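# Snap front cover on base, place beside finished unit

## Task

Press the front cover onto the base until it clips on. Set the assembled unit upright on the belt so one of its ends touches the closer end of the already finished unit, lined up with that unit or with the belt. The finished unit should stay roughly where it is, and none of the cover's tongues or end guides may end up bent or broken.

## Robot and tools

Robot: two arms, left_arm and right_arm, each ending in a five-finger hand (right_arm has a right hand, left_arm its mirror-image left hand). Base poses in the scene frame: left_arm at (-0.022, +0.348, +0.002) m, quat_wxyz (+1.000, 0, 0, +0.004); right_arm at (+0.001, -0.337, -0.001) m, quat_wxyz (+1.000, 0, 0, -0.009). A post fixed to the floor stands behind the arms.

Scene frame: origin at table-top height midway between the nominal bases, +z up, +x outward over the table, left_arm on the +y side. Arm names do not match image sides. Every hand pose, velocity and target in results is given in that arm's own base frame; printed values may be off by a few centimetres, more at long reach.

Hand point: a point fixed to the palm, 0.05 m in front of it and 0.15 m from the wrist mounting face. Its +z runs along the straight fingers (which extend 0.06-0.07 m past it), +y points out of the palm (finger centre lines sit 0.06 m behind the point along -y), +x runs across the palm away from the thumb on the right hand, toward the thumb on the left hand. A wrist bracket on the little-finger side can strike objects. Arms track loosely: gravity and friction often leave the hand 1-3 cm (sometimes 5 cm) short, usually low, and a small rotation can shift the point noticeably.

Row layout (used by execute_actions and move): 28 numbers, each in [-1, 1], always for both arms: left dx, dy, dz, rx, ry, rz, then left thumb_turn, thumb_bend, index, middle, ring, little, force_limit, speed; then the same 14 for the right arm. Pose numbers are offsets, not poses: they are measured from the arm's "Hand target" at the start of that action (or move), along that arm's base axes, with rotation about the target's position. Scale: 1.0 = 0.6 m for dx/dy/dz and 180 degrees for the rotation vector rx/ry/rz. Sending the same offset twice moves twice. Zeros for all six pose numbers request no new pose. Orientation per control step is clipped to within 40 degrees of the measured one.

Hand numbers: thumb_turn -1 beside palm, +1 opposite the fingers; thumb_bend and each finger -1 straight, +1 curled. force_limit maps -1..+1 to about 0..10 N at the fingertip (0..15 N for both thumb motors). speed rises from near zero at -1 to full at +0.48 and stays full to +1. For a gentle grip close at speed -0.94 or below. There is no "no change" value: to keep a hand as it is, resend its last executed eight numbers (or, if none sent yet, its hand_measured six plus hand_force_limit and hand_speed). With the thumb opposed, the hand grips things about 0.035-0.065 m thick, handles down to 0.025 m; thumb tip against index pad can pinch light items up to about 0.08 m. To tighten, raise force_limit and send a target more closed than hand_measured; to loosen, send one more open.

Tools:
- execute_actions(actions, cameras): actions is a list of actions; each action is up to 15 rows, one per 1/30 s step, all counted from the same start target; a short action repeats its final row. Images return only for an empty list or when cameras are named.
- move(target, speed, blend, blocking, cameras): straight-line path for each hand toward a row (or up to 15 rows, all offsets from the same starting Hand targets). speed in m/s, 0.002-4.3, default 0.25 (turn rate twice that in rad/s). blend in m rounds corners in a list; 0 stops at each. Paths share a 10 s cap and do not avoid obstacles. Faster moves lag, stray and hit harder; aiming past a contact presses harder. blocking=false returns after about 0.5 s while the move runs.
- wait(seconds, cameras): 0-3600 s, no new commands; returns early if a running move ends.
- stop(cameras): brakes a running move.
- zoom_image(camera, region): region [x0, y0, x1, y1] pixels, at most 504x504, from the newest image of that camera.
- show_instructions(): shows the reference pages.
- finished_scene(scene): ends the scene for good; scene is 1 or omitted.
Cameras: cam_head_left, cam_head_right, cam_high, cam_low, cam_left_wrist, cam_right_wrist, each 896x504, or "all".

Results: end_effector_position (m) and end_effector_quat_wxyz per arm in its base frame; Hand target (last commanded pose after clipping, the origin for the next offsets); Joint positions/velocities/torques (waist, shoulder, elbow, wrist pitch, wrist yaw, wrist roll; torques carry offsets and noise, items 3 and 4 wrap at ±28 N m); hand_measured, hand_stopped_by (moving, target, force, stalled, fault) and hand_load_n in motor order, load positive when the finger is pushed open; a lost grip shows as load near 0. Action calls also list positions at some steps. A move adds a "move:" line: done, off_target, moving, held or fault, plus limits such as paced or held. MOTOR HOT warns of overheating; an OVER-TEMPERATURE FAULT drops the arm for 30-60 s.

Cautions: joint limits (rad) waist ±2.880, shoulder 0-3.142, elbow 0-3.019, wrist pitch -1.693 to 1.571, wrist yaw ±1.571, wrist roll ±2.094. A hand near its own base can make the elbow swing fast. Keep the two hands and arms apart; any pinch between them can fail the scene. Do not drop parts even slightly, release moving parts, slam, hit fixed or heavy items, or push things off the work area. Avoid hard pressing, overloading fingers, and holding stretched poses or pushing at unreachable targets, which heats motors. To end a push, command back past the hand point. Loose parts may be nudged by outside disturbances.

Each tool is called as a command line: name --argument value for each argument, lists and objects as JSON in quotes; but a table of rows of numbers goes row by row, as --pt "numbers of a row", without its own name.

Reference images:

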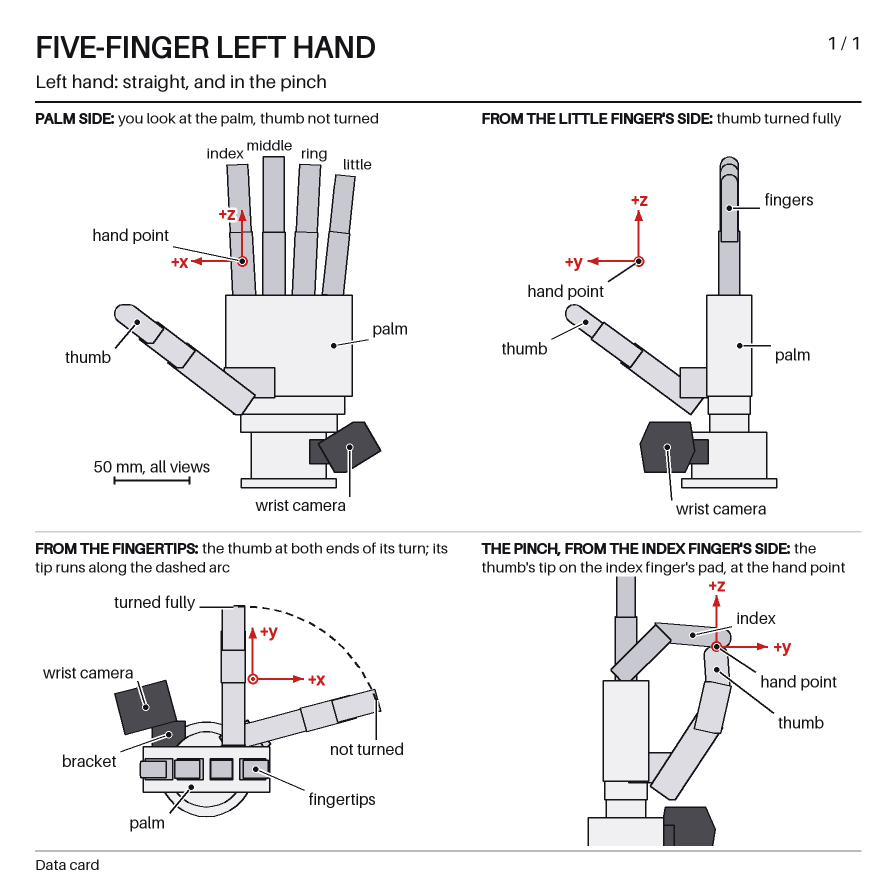

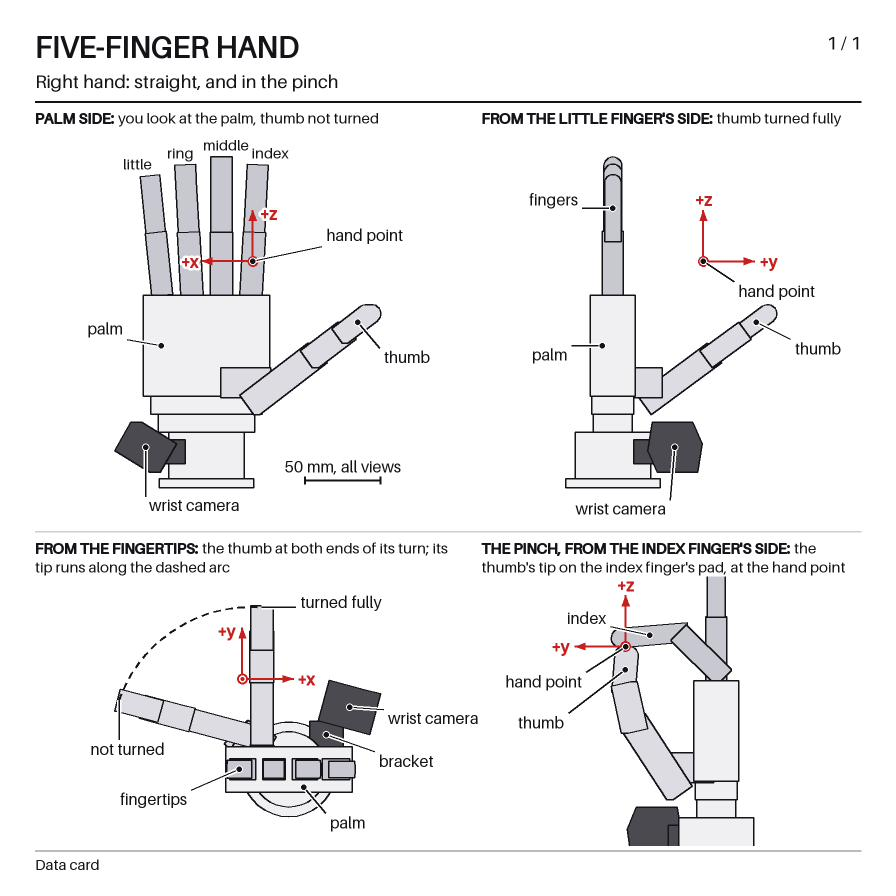

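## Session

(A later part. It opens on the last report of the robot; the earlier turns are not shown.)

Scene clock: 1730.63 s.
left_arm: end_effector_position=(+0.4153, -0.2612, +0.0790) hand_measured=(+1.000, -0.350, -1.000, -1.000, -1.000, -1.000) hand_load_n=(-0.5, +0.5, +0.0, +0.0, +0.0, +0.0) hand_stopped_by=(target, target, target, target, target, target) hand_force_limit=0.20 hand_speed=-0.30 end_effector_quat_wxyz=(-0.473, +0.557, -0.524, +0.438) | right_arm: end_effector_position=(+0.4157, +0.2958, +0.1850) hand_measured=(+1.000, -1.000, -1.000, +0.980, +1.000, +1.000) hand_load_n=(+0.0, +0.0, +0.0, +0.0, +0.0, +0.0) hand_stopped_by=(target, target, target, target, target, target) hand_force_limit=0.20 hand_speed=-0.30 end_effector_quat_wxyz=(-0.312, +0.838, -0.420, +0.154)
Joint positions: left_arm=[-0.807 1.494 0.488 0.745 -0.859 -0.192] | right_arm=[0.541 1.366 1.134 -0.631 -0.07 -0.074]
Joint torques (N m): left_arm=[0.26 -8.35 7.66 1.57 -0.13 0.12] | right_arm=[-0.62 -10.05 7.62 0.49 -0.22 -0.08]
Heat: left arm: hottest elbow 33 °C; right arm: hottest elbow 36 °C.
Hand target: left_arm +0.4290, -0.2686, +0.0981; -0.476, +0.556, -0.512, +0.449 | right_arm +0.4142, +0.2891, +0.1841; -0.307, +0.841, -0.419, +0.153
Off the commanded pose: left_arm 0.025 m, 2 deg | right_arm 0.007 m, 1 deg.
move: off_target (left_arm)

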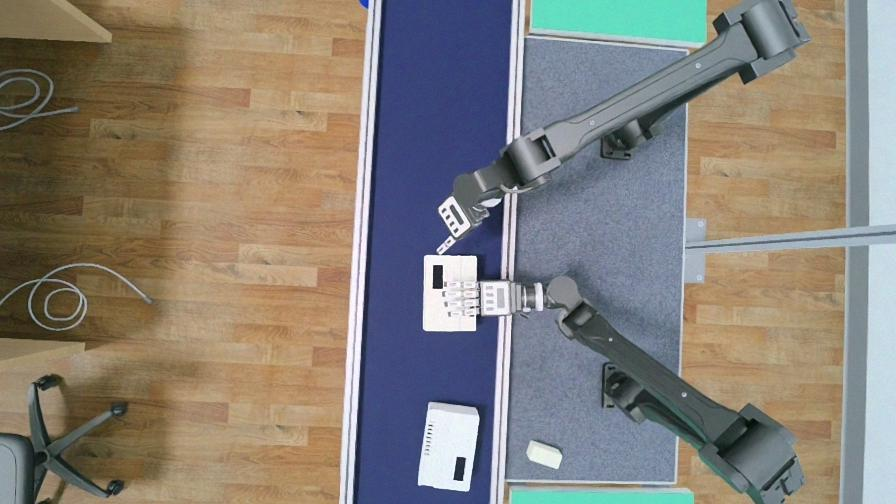

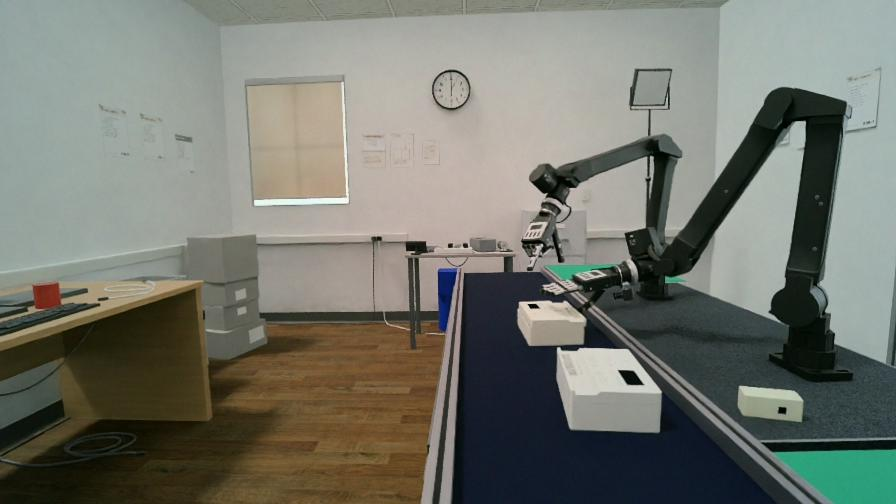

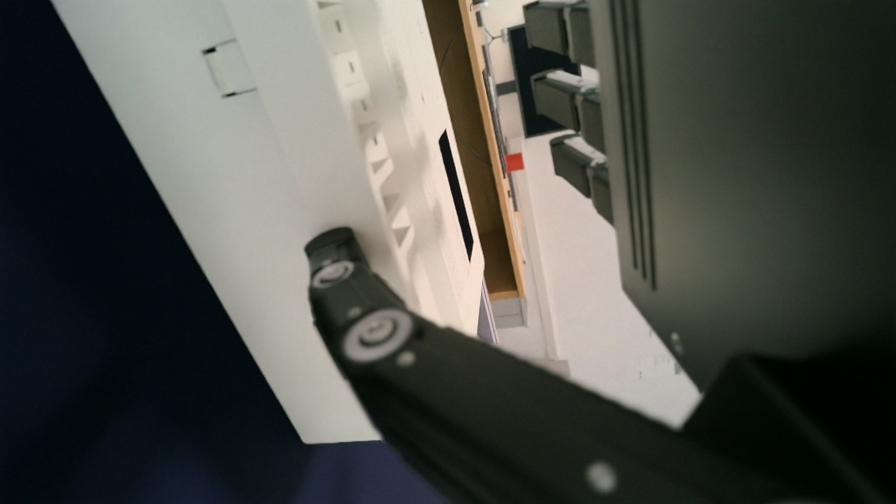

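move --pt "-0.015 0 -0.01 0 0 0 1 -0.35 -1 -1 -1 -1 0.2 -0.3 0 0 0 0 0 0 1 -1 -1 0.98 1 1 0.2 -0.3" --pt "-0.015 0 -0.075 0 0 0 1 -0.35 -1 -1 -1 -1 0.2 -0.3 0 0 0 0 0 0 1 -1 -1 0.98 1 1 0.2 -0.3" --speed 0.06 --cameras '["cam_left_wrist"]'

move --target '[0.022,-0.003,0.008,0,0,0,1,-0.35,-1,-1,-1,-1,0.2,-0.3,0,0,0,0,0,0,1,-1,-1,0.98,1,1,0.2,-0.3]' --speed 0.02 --cameras '["cam_left_wrist"]'

Scene clock: 1737.80 s.
left_arm: end_effector_position=(+0.4199, -0.2663, +0.0512) hand_measured=(+1.000, -0.350, -1.000, -1.000, -1.000, -1.000) hand_load_n=(+0.0, +0.5, +0.0, +0.0, -0.5, +0.0) hand_stopped_by=(target, target, target, target, target, target) hand_force_limit=0.20 hand_speed=-0.30 end_effector_quat_wxyz=(-0.475, +0.558, -0.516, +0.444) | right_arm: end_effector_position=(+0.4157, +0.2958, +0.1850) hand_measured=(+1.000, -1.000, -1.000, +0.980, +1.000, +1.000) hand_load_n=(+0.0, +0.0, +0.0, +0.0, +0.0, +0.0) hand_stopped_by=(target, target, target, target, target, target) hand_force_limit=0.20 hand_speed=-0.30 end_effector_quat_wxyz=(-0.312, +0.838, -0.420, +0.154)
Joint positions: left_arm=[-0.811 1.624 0.488 0.894 -0.87 -0.192] | right_arm=[0.541 1.366 1.134 -0.631 -0.07 -0.074]
Joint torques (N m): left_arm=[-0.56 -7.77 4.25 2.78 -0.33 0.04] | right_arm=[-0.56 -9.99 7.62 0.47 -0.22 -0.08]
Heat: left arm: hottest elbow 34 °C; right arm: hottest elbow 36 °C.
Hand target: left_arm +0.4200, -0.2686, +0.0532; -0.476, +0.556, -0.512, +0.449 | right_arm +0.4142, +0.2891, +0.1841; -0.307, +0.841, -0.419, +0.153
Off the commanded pose: left_arm 0.003 m, 1 deg | right_arm 0.007 m, 1 deg.
move: done

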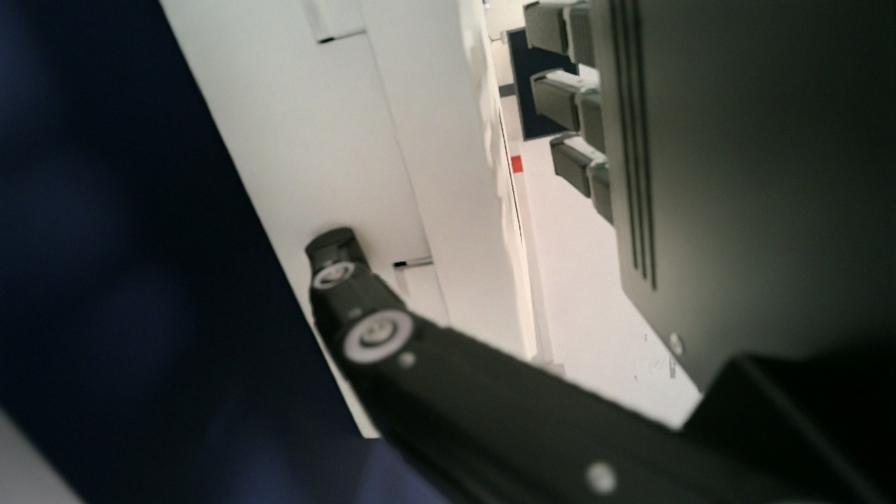

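Scene clock: 1738.77 s.
left_arm: end_effector_position=(+0.4216, -0.2660, +0.0508) hand_measured=(+1.000, -0.350, -1.000, -1.000, -1.000, -1.000) hand_load_n=(+0.0, +0.5, +0.0, +0.0, +0.0, +0.0) hand_stopped_by=(target, target, target, target, target, target) hand_force_limit=0.20 hand_speed=-0.30 end_effector_quat_wxyz=(-0.472, +0.557, -0.518, +0.445) | right_arm: end_effector_position=(+0.4157, +0.2958, +0.1850) hand_measured=(+1.000, -1.000, -1.000, +0.980, +1.000, +1.000) hand_load_n=(+0.0, +0.0, +0.0, +0.0, +0.0, +0.0) hand_stopped_by=(target, target, target, target, target, target) hand_force_limit=0.20 hand_speed=-0.30 end_effector_quat_wxyz=(-0.312, +0.838, -0.420, +0.154)
Joint positions: left_arm=[-0.803 1.624 0.488 0.894 -0.854 -0.192] | right_arm=[0.541 1.366 1.134 -0.631 -0.07 -0.074]
Joint torques (N m): left_arm=[0.85 -8.06 6.28 1.85 -0.1 0.15] | right_arm=[-0.56 -10.05 7.62 0.49 -0.22 -0.08]
Heat: left arm: hottest elbow 34 °C; right arm: hottest elbow 36 °C.
Hand target: left_arm +0.4333, -0.2703, +0.0580; -0.476, +0.556, -0.512, +0.449 | right_arm +0.4142, +0.2891, +0.1841; -0.307, +0.841, -0.419, +0.153
Off the commanded pose: left_arm 0.014 m, 1 deg | right_arm 0.007 m, 1 deg.
move: off_target (left_arm)

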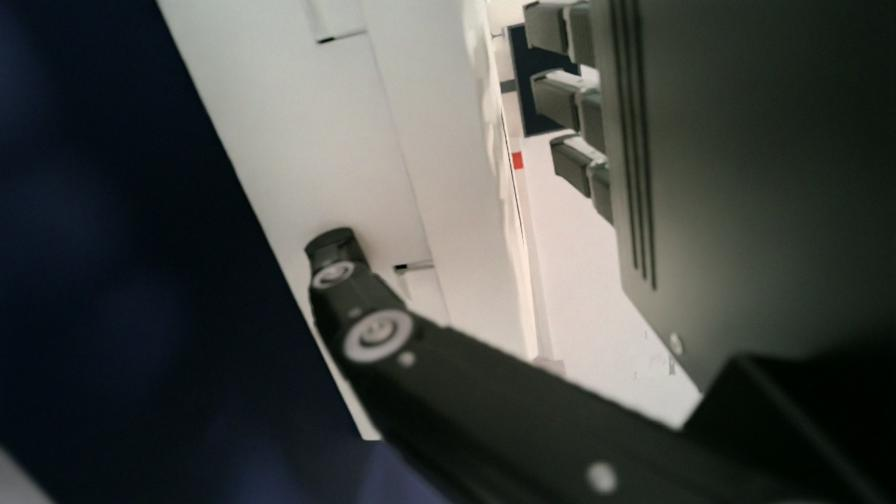

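execute_actions --actions '[]' --cameras '["cam_high","cam_low","cam_left_wrist"]'

zoom_image --camera "cam_high" --region '[415, 245, 500, 345]'

zoom_image --camera "cam_low" --region '[512, 290, 602, 355]'

zoom_image --camera "cam_left_wrist" --region '[250, 160, 500, 412]'

Scene clock: 1741.43 s.
left_arm: end_effector_position=(+0.4216, -0.2660, +0.0508) hand_measured=(+1.000, -0.350, -1.000, -1.000, -1.000, -1.000) hand_load_n=(+0.0, +0.5, +0.0, +0.0, +0.0, +0.0) hand_stopped_by=(target, target, target, target, target, target) hand_force_limit=0.20 hand_speed=-0.30 end_effector_quat_wxyz=(-0.472, +0.557, -0.518, +0.445) | right_arm: end_effector_position=(+0.4157, +0.2958, +0.1850) hand_measured=(+1.000, -1.000, -1.000, +0.980, +1.000, +1.000) hand_load_n=(+0.0, +0.0, +0.0, +0.0, +0.0, +0.0) hand_stopped_by=(target, target, target, target, target, target) hand_force_limit=0.20 hand_speed=-0.30 end_effector_quat_wxyz=(-0.312, +0.838, -0.420, +0.154)
Joint positions: left_arm=[-0.803 1.624 0.488 0.894 -0.854 -0.192] | right_arm=[0.541 1.366 1.134 -0.631 -0.07 -0.074]
Joint velocities: within noise
Joint torques (N m): left_arm=[0.73 -7.47 6.34 2 -0.11 0.12] | right_arm=[-0.62 -10.05 7.64 0.49 -0.22 -0.08]
Heat: left arm: hottest elbow 34 °C; right arm: hottest elbow 36 °C.
Hand target: left_arm +0.4333, -0.2703, +0.0580; -0.476, +0.556, -0.512, +0.449 | right_arm +0.4142, +0.2891, +0.1841; -0.307, +0.841, -0.419, +0.153
Off the commanded pose: left_arm 0.014 m, 1 deg | right_arm 0.007 m, 1 deg.
Images, in order (width x height): cam_high 896x504, cam_low 896x504, cam_left_wrist 896x504.

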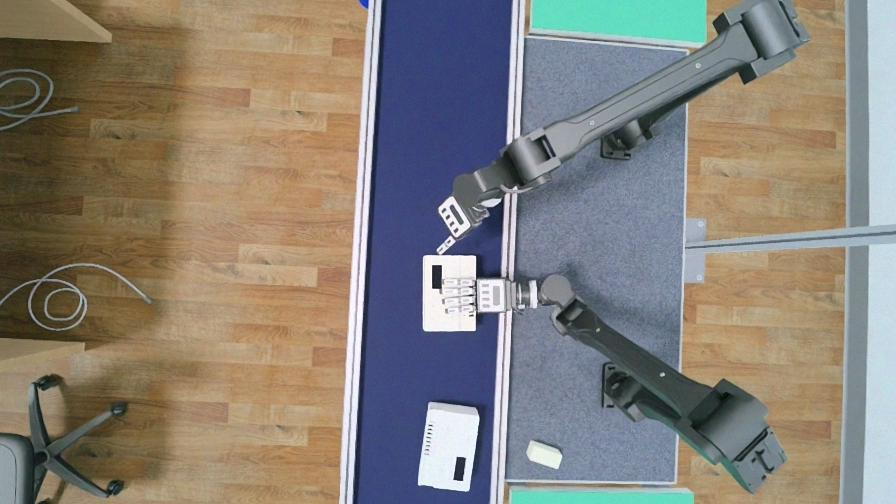

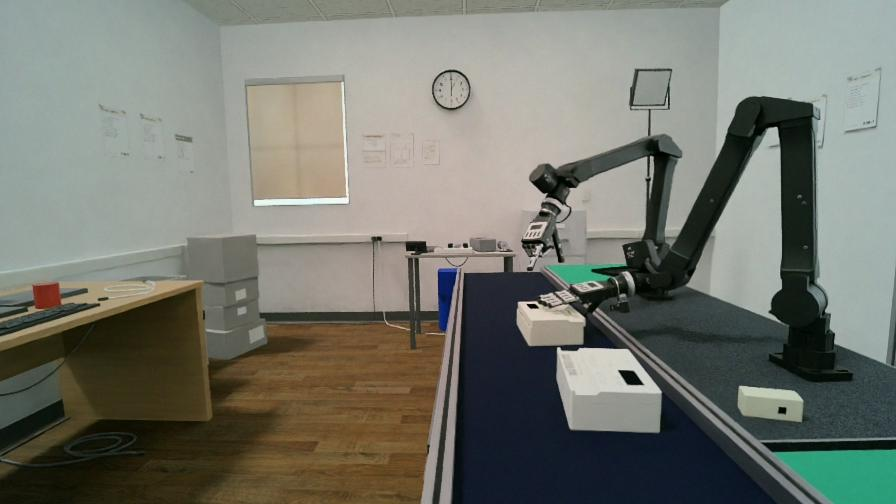

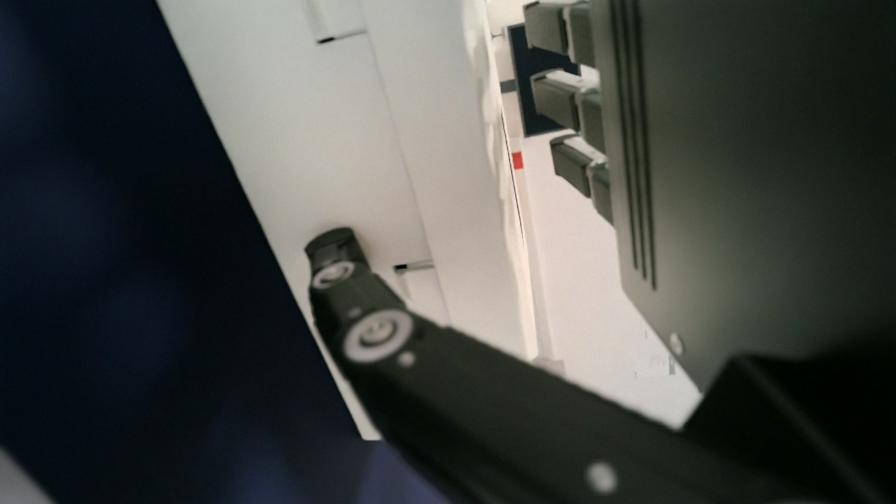

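Scaled by 5.040 from the camera's image (finer frame: 1280x720).

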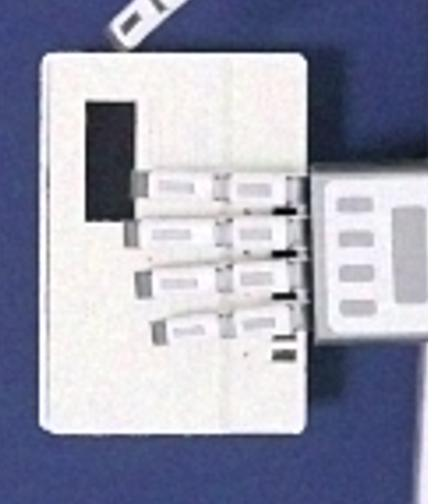

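Scaled by 5.600 from the camera's image (finer frame: 1280x720).

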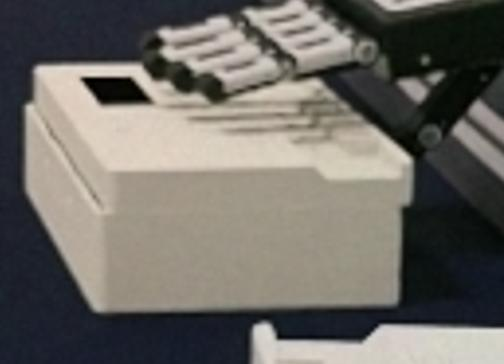

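Scaled by 2.000 from the camera's image (finer frame: 1280x720).

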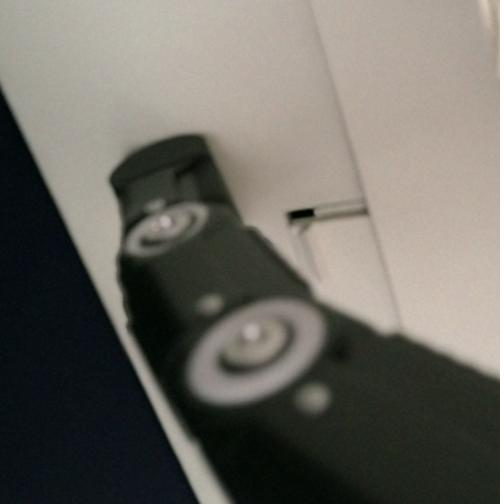

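move --target '[0.0,-0.004,0.035,0,0,0,1,-0.35,-1,-1,-1,-1,0.2,-0.3,0,0,0,0,0,0,1,-1,-1,0.98,1,1,0.2,-0.3]' --speed 0.02 --cameras '["cam_high","cam_low","cam_left_wrist"]'

zoom_image --camera "cam_low" --region '[512, 290, 602, 355]'

zoom_image --camera "cam_left_wrist" --region '[100, 0, 600, 504]'

Scene clock: 1746.63 s.
left_arm: end_effector_position=(+0.4216, -0.2657, +0.0626) hand_measured=(+1.000, -0.350, -1.000, -1.000, -1.000, -1.000) hand_load_n=(+0.0, +0.5, +0.0, +0.0, +0.0, +0.0) hand_stopped_by=(target, target, target, target, target, target) hand_force_limit=0.20 hand_speed=-0.30 end_effector_quat_wxyz=(-0.472, +0.557, -0.522, +0.441) | right_arm: end_effector_position=(+0.4157, +0.2958, +0.1850) hand_measured=(+1.000, -1.000, -1.000, +0.980, +1.000, +1.000) hand_load_n=(+0.0, +0.0, +0.0, +0.0, +0.0, +0.0) hand_stopped_by=(target, target, target, target, target, target) hand_force_limit=0.20 hand_speed=-0.30 end_effector_quat_wxyz=(-0.312, +0.838, -0.420, +0.154)
Joint positions: left_arm=[-0.803 1.572 0.496 0.821 -0.854 -0.192] | right_arm=[0.541 1.366 1.134 -0.631 -0.07 -0.074]
Joint torques (N m): left_arm=[0.26 -8.82 7.09 1.55 -0.27 0.16] | right_arm=[-0.62 -9.99 7.62 0.47 -0.22 -0.08]
Heat: left arm: hottest elbow 34 °C; right arm: hottest elbow 36 °C.
Hand target: left_arm +0.4332, -0.2727, +0.0789; -0.476, +0.556, -0.512, +0.449 | right_arm +0.4142, +0.2891, +0.1841; -0.307, +0.841, -0.419, +0.153
Off the commanded pose: left_arm 0.021 m, 2 deg | right_arm 0.007 m, 1 deg.
move: off_target (left_arm)

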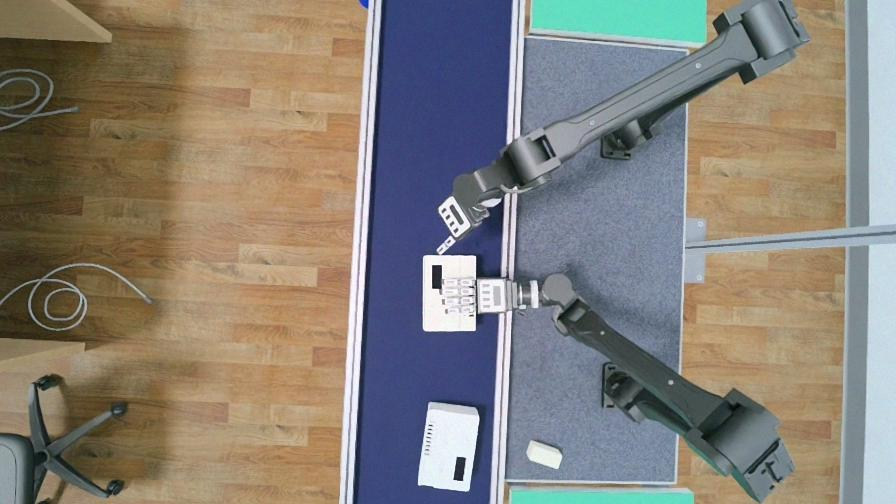

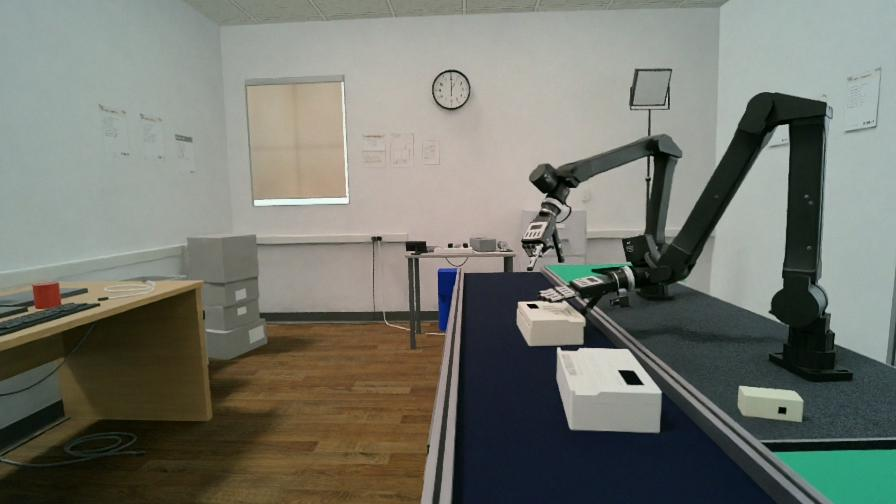

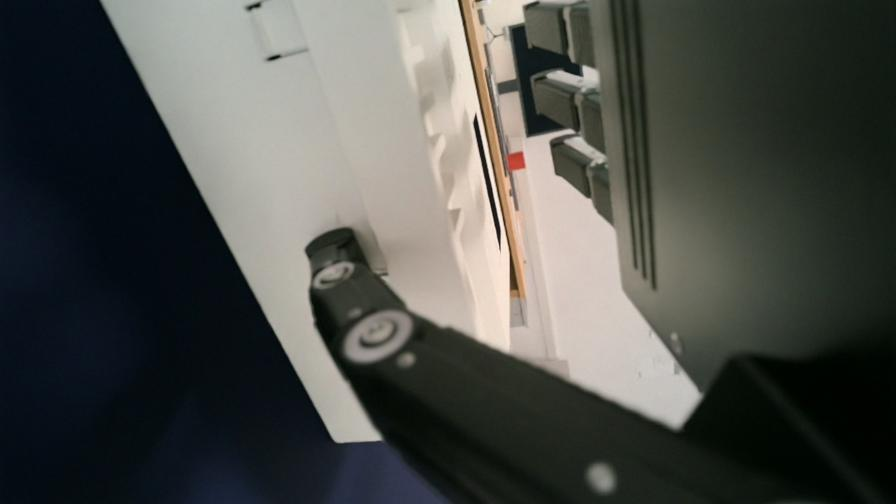

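Scaled by 5.600 from the camera's image (finer frame: 1280x720).

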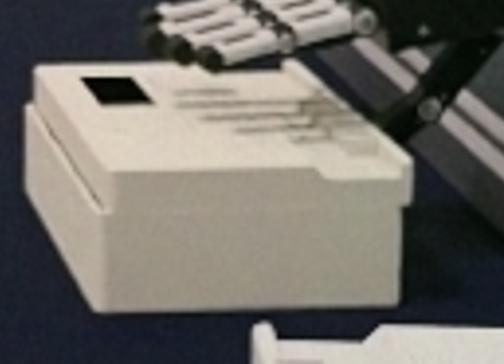

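Scaled by 1.000.

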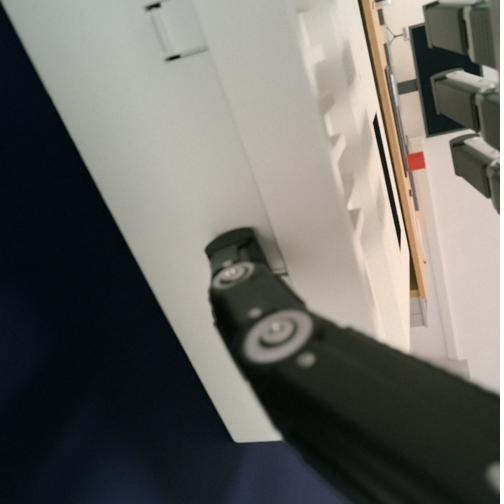

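move --target '[0.0,-0.001,0.014,0,0,0,1,-0.35,-1,-1,-1,-1,0.2,-0.3,0,0,0,0,0,0,1,-1,-1,0.98,1,1,0.2,-0.3]' --speed 0.02 --cameras '["cam_low","cam_left_wrist"]'

zoom_image --camera "cam_low" --region '[512, 290, 602, 355]'

zoom_image --camera "cam_left_wrist" --region '[100, 0, 600, 504]'

Scene clock: 1750.20 s.
left_arm: end_effector_position=(+0.4213, -0.2654, +0.0686) hand_measured=(+1.000, -0.350, -1.000, -1.000, -1.000, -1.000) hand_load_n=(+0.0, +0.5, +0.0, +0.0, +0.0, +0.0) hand_stopped_by=(target, target, target, target, target, target) hand_force_limit=0.20 hand_speed=-0.30 end_effector_quat_wxyz=(-0.472, +0.557, -0.524, +0.438) | right_arm: end_effector_position=(+0.4157, +0.2958, +0.1850) hand_measured=(+1.000, -1.000, -1.000, +0.980, +1.000, +1.000) hand_load_n=(+0.0, +0.0, +0.0, +0.0, +0.0, +0.0) hand_stopped_by=(target, target, target, target, target, target) hand_force_limit=0.20 hand_speed=-0.30 end_effector_quat_wxyz=(-0.312, +0.838, -0.420, +0.154)
Joint positions: left_arm=[-0.803 1.547 0.501 0.785 -0.854 -0.192] | right_arm=[0.541 1.366 1.134 -0.631 -0.07 -0.074]
Joint torques (N m): left_arm=[0.38 -9.23 7.35 1.65 -0.33 0.13] | right_arm=[-0.56 -9.99 7.62 0.49 -0.22 -0.08]
Heat: left arm: hottest elbow 34 °C; right arm: hottest elbow 36 °C.
Hand target: left_arm +0.4333, -0.2734, +0.0875; -0.476, +0.556, -0.512, +0.449 | right_arm +0.4142, +0.2891, +0.1841; -0.307, +0.841, -0.419, +0.153
Off the commanded pose: left_arm 0.024 m, 2 deg | right_arm 0.007 m, 1 deg.
move: off_target (left_arm)

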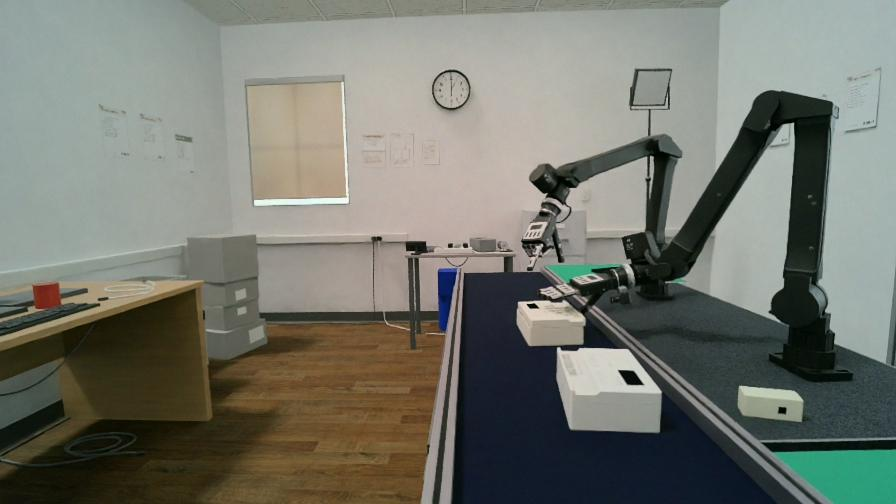

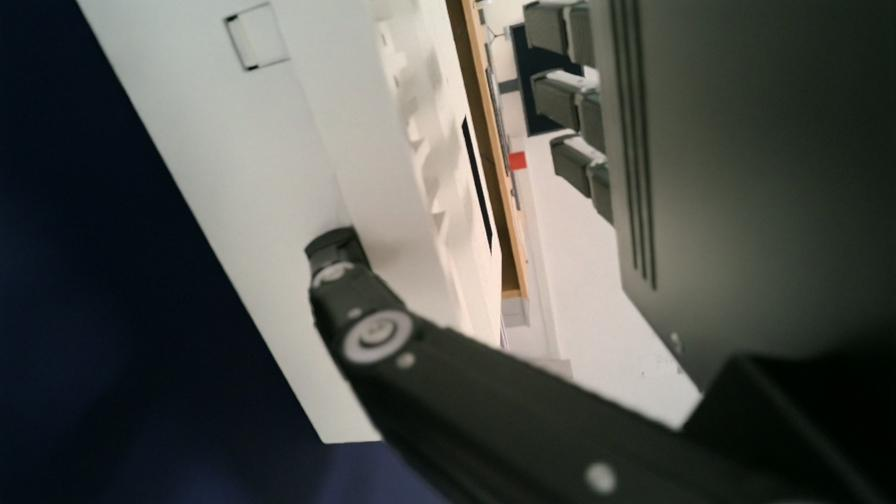

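Scaled by 5.600 from the camera's image (finer frame: 1280x720).

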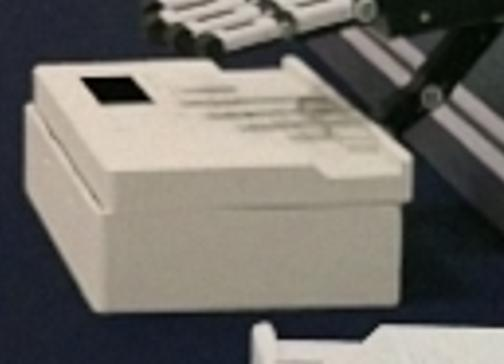

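Scaled by 1.000.

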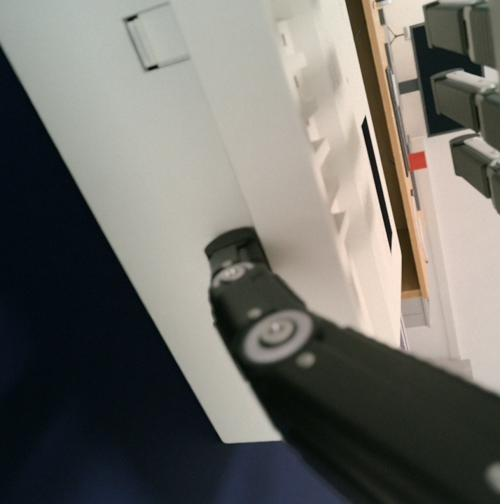

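move --target '[0.001,-0.001,0.014,0,0,0,1,-0.35,-1,-1,-1,-1,0.2,-0.3,0,0,0,0,0,0,1,-1,-1,0.98,1,1,0.2,-0.3]' --speed 0.02 --cameras '["cam_low","cam_left_wrist"]'

zoom_image --camera "cam_low" --region '[512, 290, 602, 355]'

zoom_image --camera "cam_left_wrist" --region '[100, 0, 600, 504]'

Scene clock: 1753.53 s.
left_arm: end_effector_position=(+0.4211, -0.2652, +0.0755) hand_measured=(+1.000, -0.350, -1.000, -1.000, -1.000, -1.000) hand_load_n=(+0.0, +1.0, +0.0, +0.0, +0.0, +0.0) hand_stopped_by=(target, target, target, target, target, target) hand_force_limit=0.20 hand_speed=-0.30 end_effector_quat_wxyz=(-0.472, +0.557, -0.525, +0.437) | right_arm: end_effector_position=(+0.4157, +0.2958, +0.1850) hand_measured=(+1.000, -1.000, -1.000, +0.980, +1.000, +1.000) hand_load_n=(+0.0, +0.0, +0.0, +0.5, +0.0, +0.0) hand_stopped_by=(target, target, target, target, target, target) hand_force_limit=0.20 hand_speed=-0.30 end_effector_quat_wxyz=(-0.312, +0.838, -0.420, +0.154)
Joint positions: left_arm=[-0.803 1.52 0.505 0.751 -0.854 -0.192] | right_arm=[0.541 1.366 1.134 -0.631 -0.07 -0.074]
Joint torques (N m): left_arm=[0.26 -8.76 7.68 1.72 -0.37 0.12] | right_arm=[-0.62 -9.99 7.64 0.47 -0.22 -0.08]
Heat: left arm: hottest elbow 34 °C; right arm: hottest elbow 36 °C.
Hand target: left_arm +0.4339, -0.2740, +0.0958; -0.476, +0.556, -0.512, +0.449 | right_arm +0.4142, +0.2891, +0.1841; -0.307, +0.841, -0.419, +0.153
Off the commanded pose: left_arm 0.026 m, 2 deg | right_arm 0.007 m, 1 deg.
move: off_target (left_arm)

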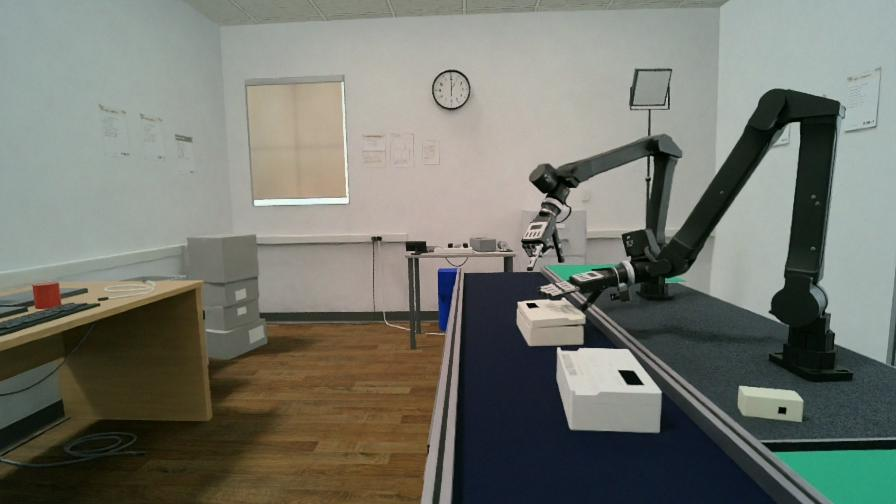

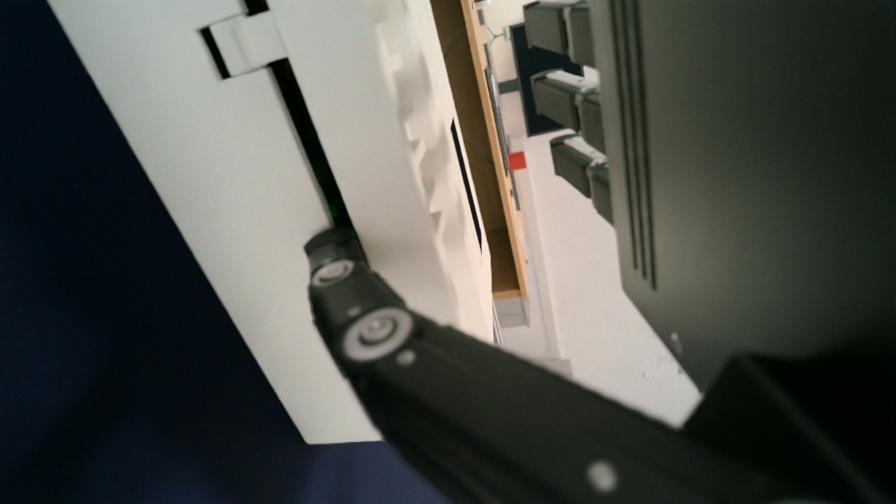

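Scaled by 5.600 from the camera's image (finer frame: 1280x720).

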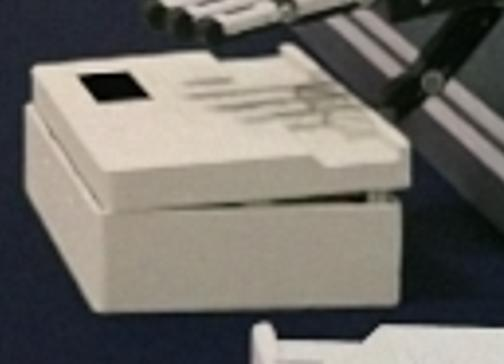

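Scaled by 1.000.

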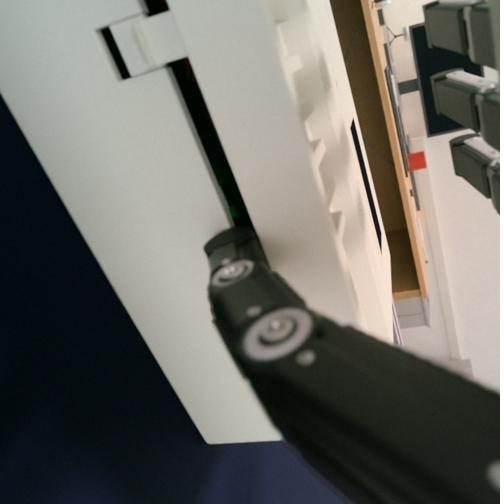

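move --target '[0.0,-0.001,0.012,0,0,0,1,-0.35,-1,-1,-1,-1,0.2,-0.3,0,0,0,0,0,0,1,-1,-1,0.98,1,1,0.2,-0.3]' --speed 0.02 --cameras '["cam_high","cam_low","cam_left_wrist"]'

zoom_image --camera "cam_low" --region '[512, 290, 602, 355]'

zoom_image --camera "cam_high" --region '[415, 245, 500, 345]'

zoom_image --camera "cam_left_wrist" --region '[100, 0, 600, 504]'

Scene clock: 1757.93 s.
left_arm: end_effector_position=(+0.4219, -0.2659, +0.0831) hand_measured=(+1.000, -0.350, -1.000, -1.000, -1.000, -1.000) hand_load_n=(+0.0, +0.5, +0.0, +0.0, +0.0, +0.0) hand_stopped_by=(target, target, target, target, target, target) hand_force_limit=0.20 hand_speed=-0.30 end_effector_quat_wxyz=(-0.473, +0.557, -0.524, +0.438) | right_arm: end_effector_position=(+0.4157, +0.2958, +0.1850) hand_measured=(+1.000, -1.000, -1.000, +0.980, +1.000, +1.000) hand_load_n=(+0.0, +0.0, +0.0, +0.0, +0.0, +0.0) hand_stopped_by=(target, target, target, target, target, target) hand_force_limit=0.20 hand_speed=-0.30 end_effector_quat_wxyz=(-0.312, +0.838, -0.420, +0.154)
Joint positions: left_arm=[-0.803 1.497 0.512 0.722 -0.854 -0.192] | right_arm=[0.541 1.366 1.134 -0.631 -0.07 -0.074]
Joint torques (N m): left_arm=[0.26 -8.76 7.91 1.62 -0.37 0.12] | right_arm=[-0.62 -9.99 7.62 0.49 -0.22 -0.08]
Heat: left arm: hottest elbow 34 °C; right arm: hottest elbow 36 °C.
Hand target: left_arm +0.4339, -0.2746, +0.1030; -0.476, +0.556, -0.512, +0.449 | right_arm +0.4142, +0.2891, +0.1841; -0.307, +0.841, -0.419, +0.153
Off the commanded pose: left_arm 0.025 m, 2 deg | right_arm 0.007 m, 1 deg.
move: off_target (left_arm)

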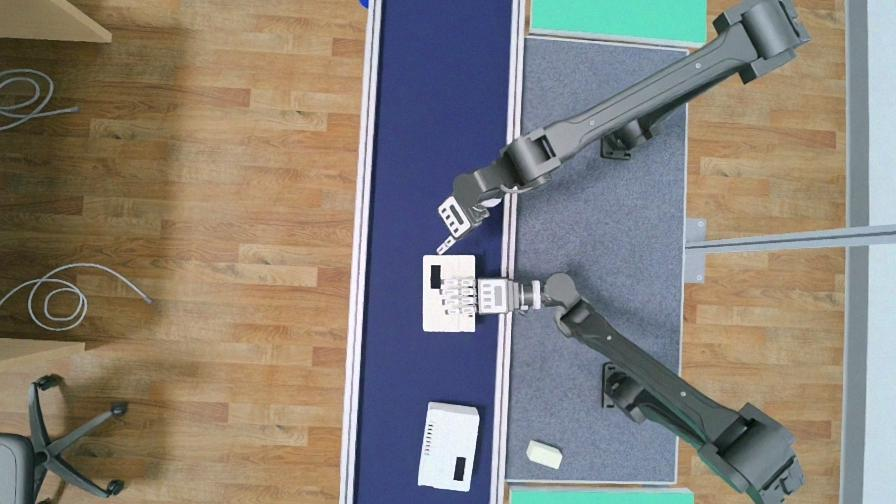

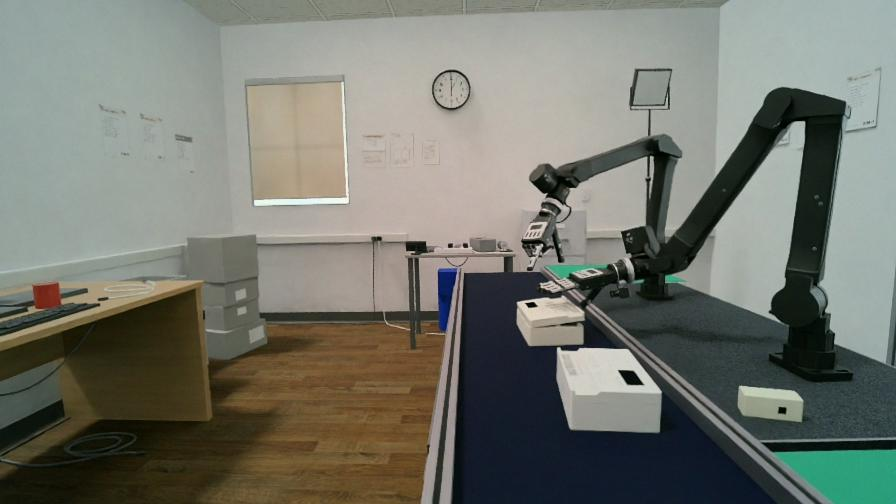

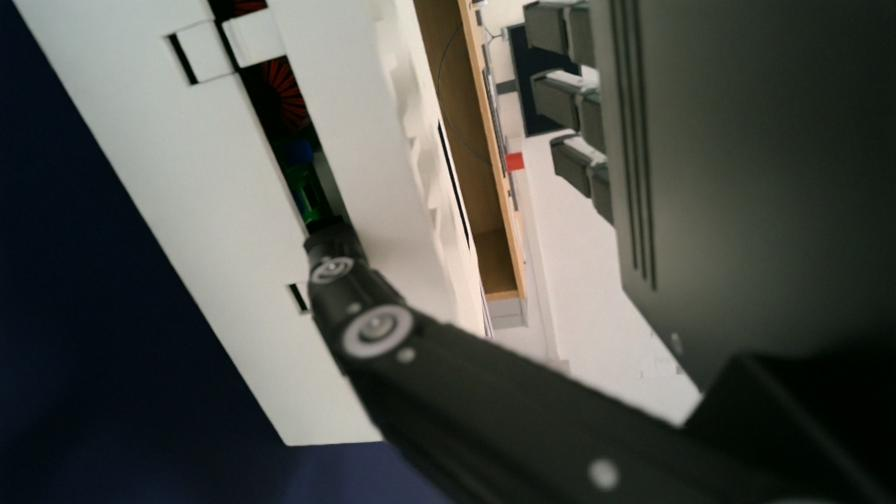

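Scaled by 5.600 from the camera's image (finer frame: 1280x720).

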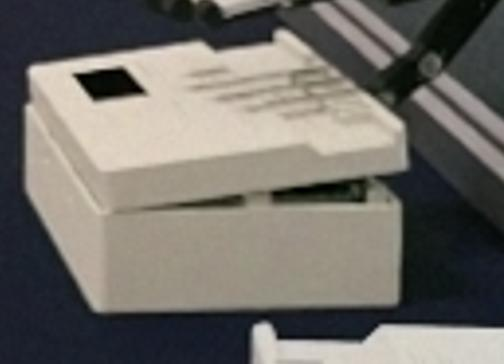

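Scaled by 5.040 from the camera's image (finer frame: 1280x720).

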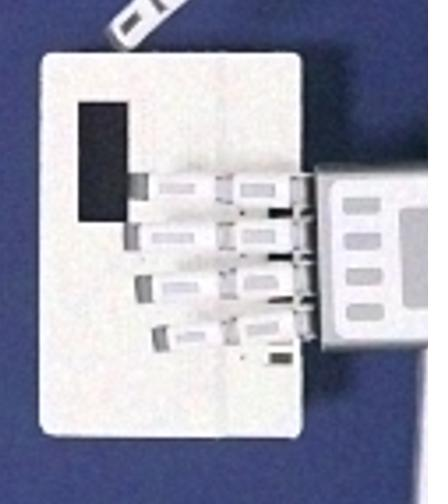

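Scaled by 1.000.

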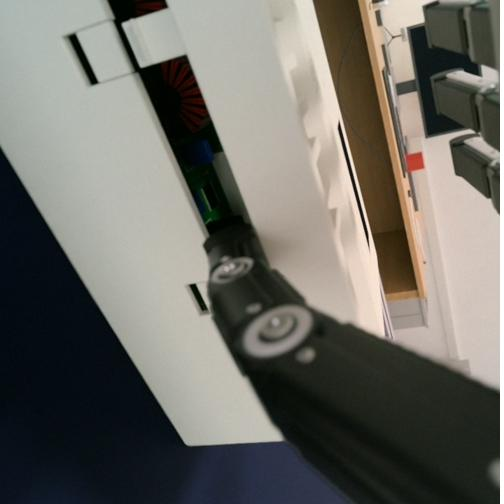

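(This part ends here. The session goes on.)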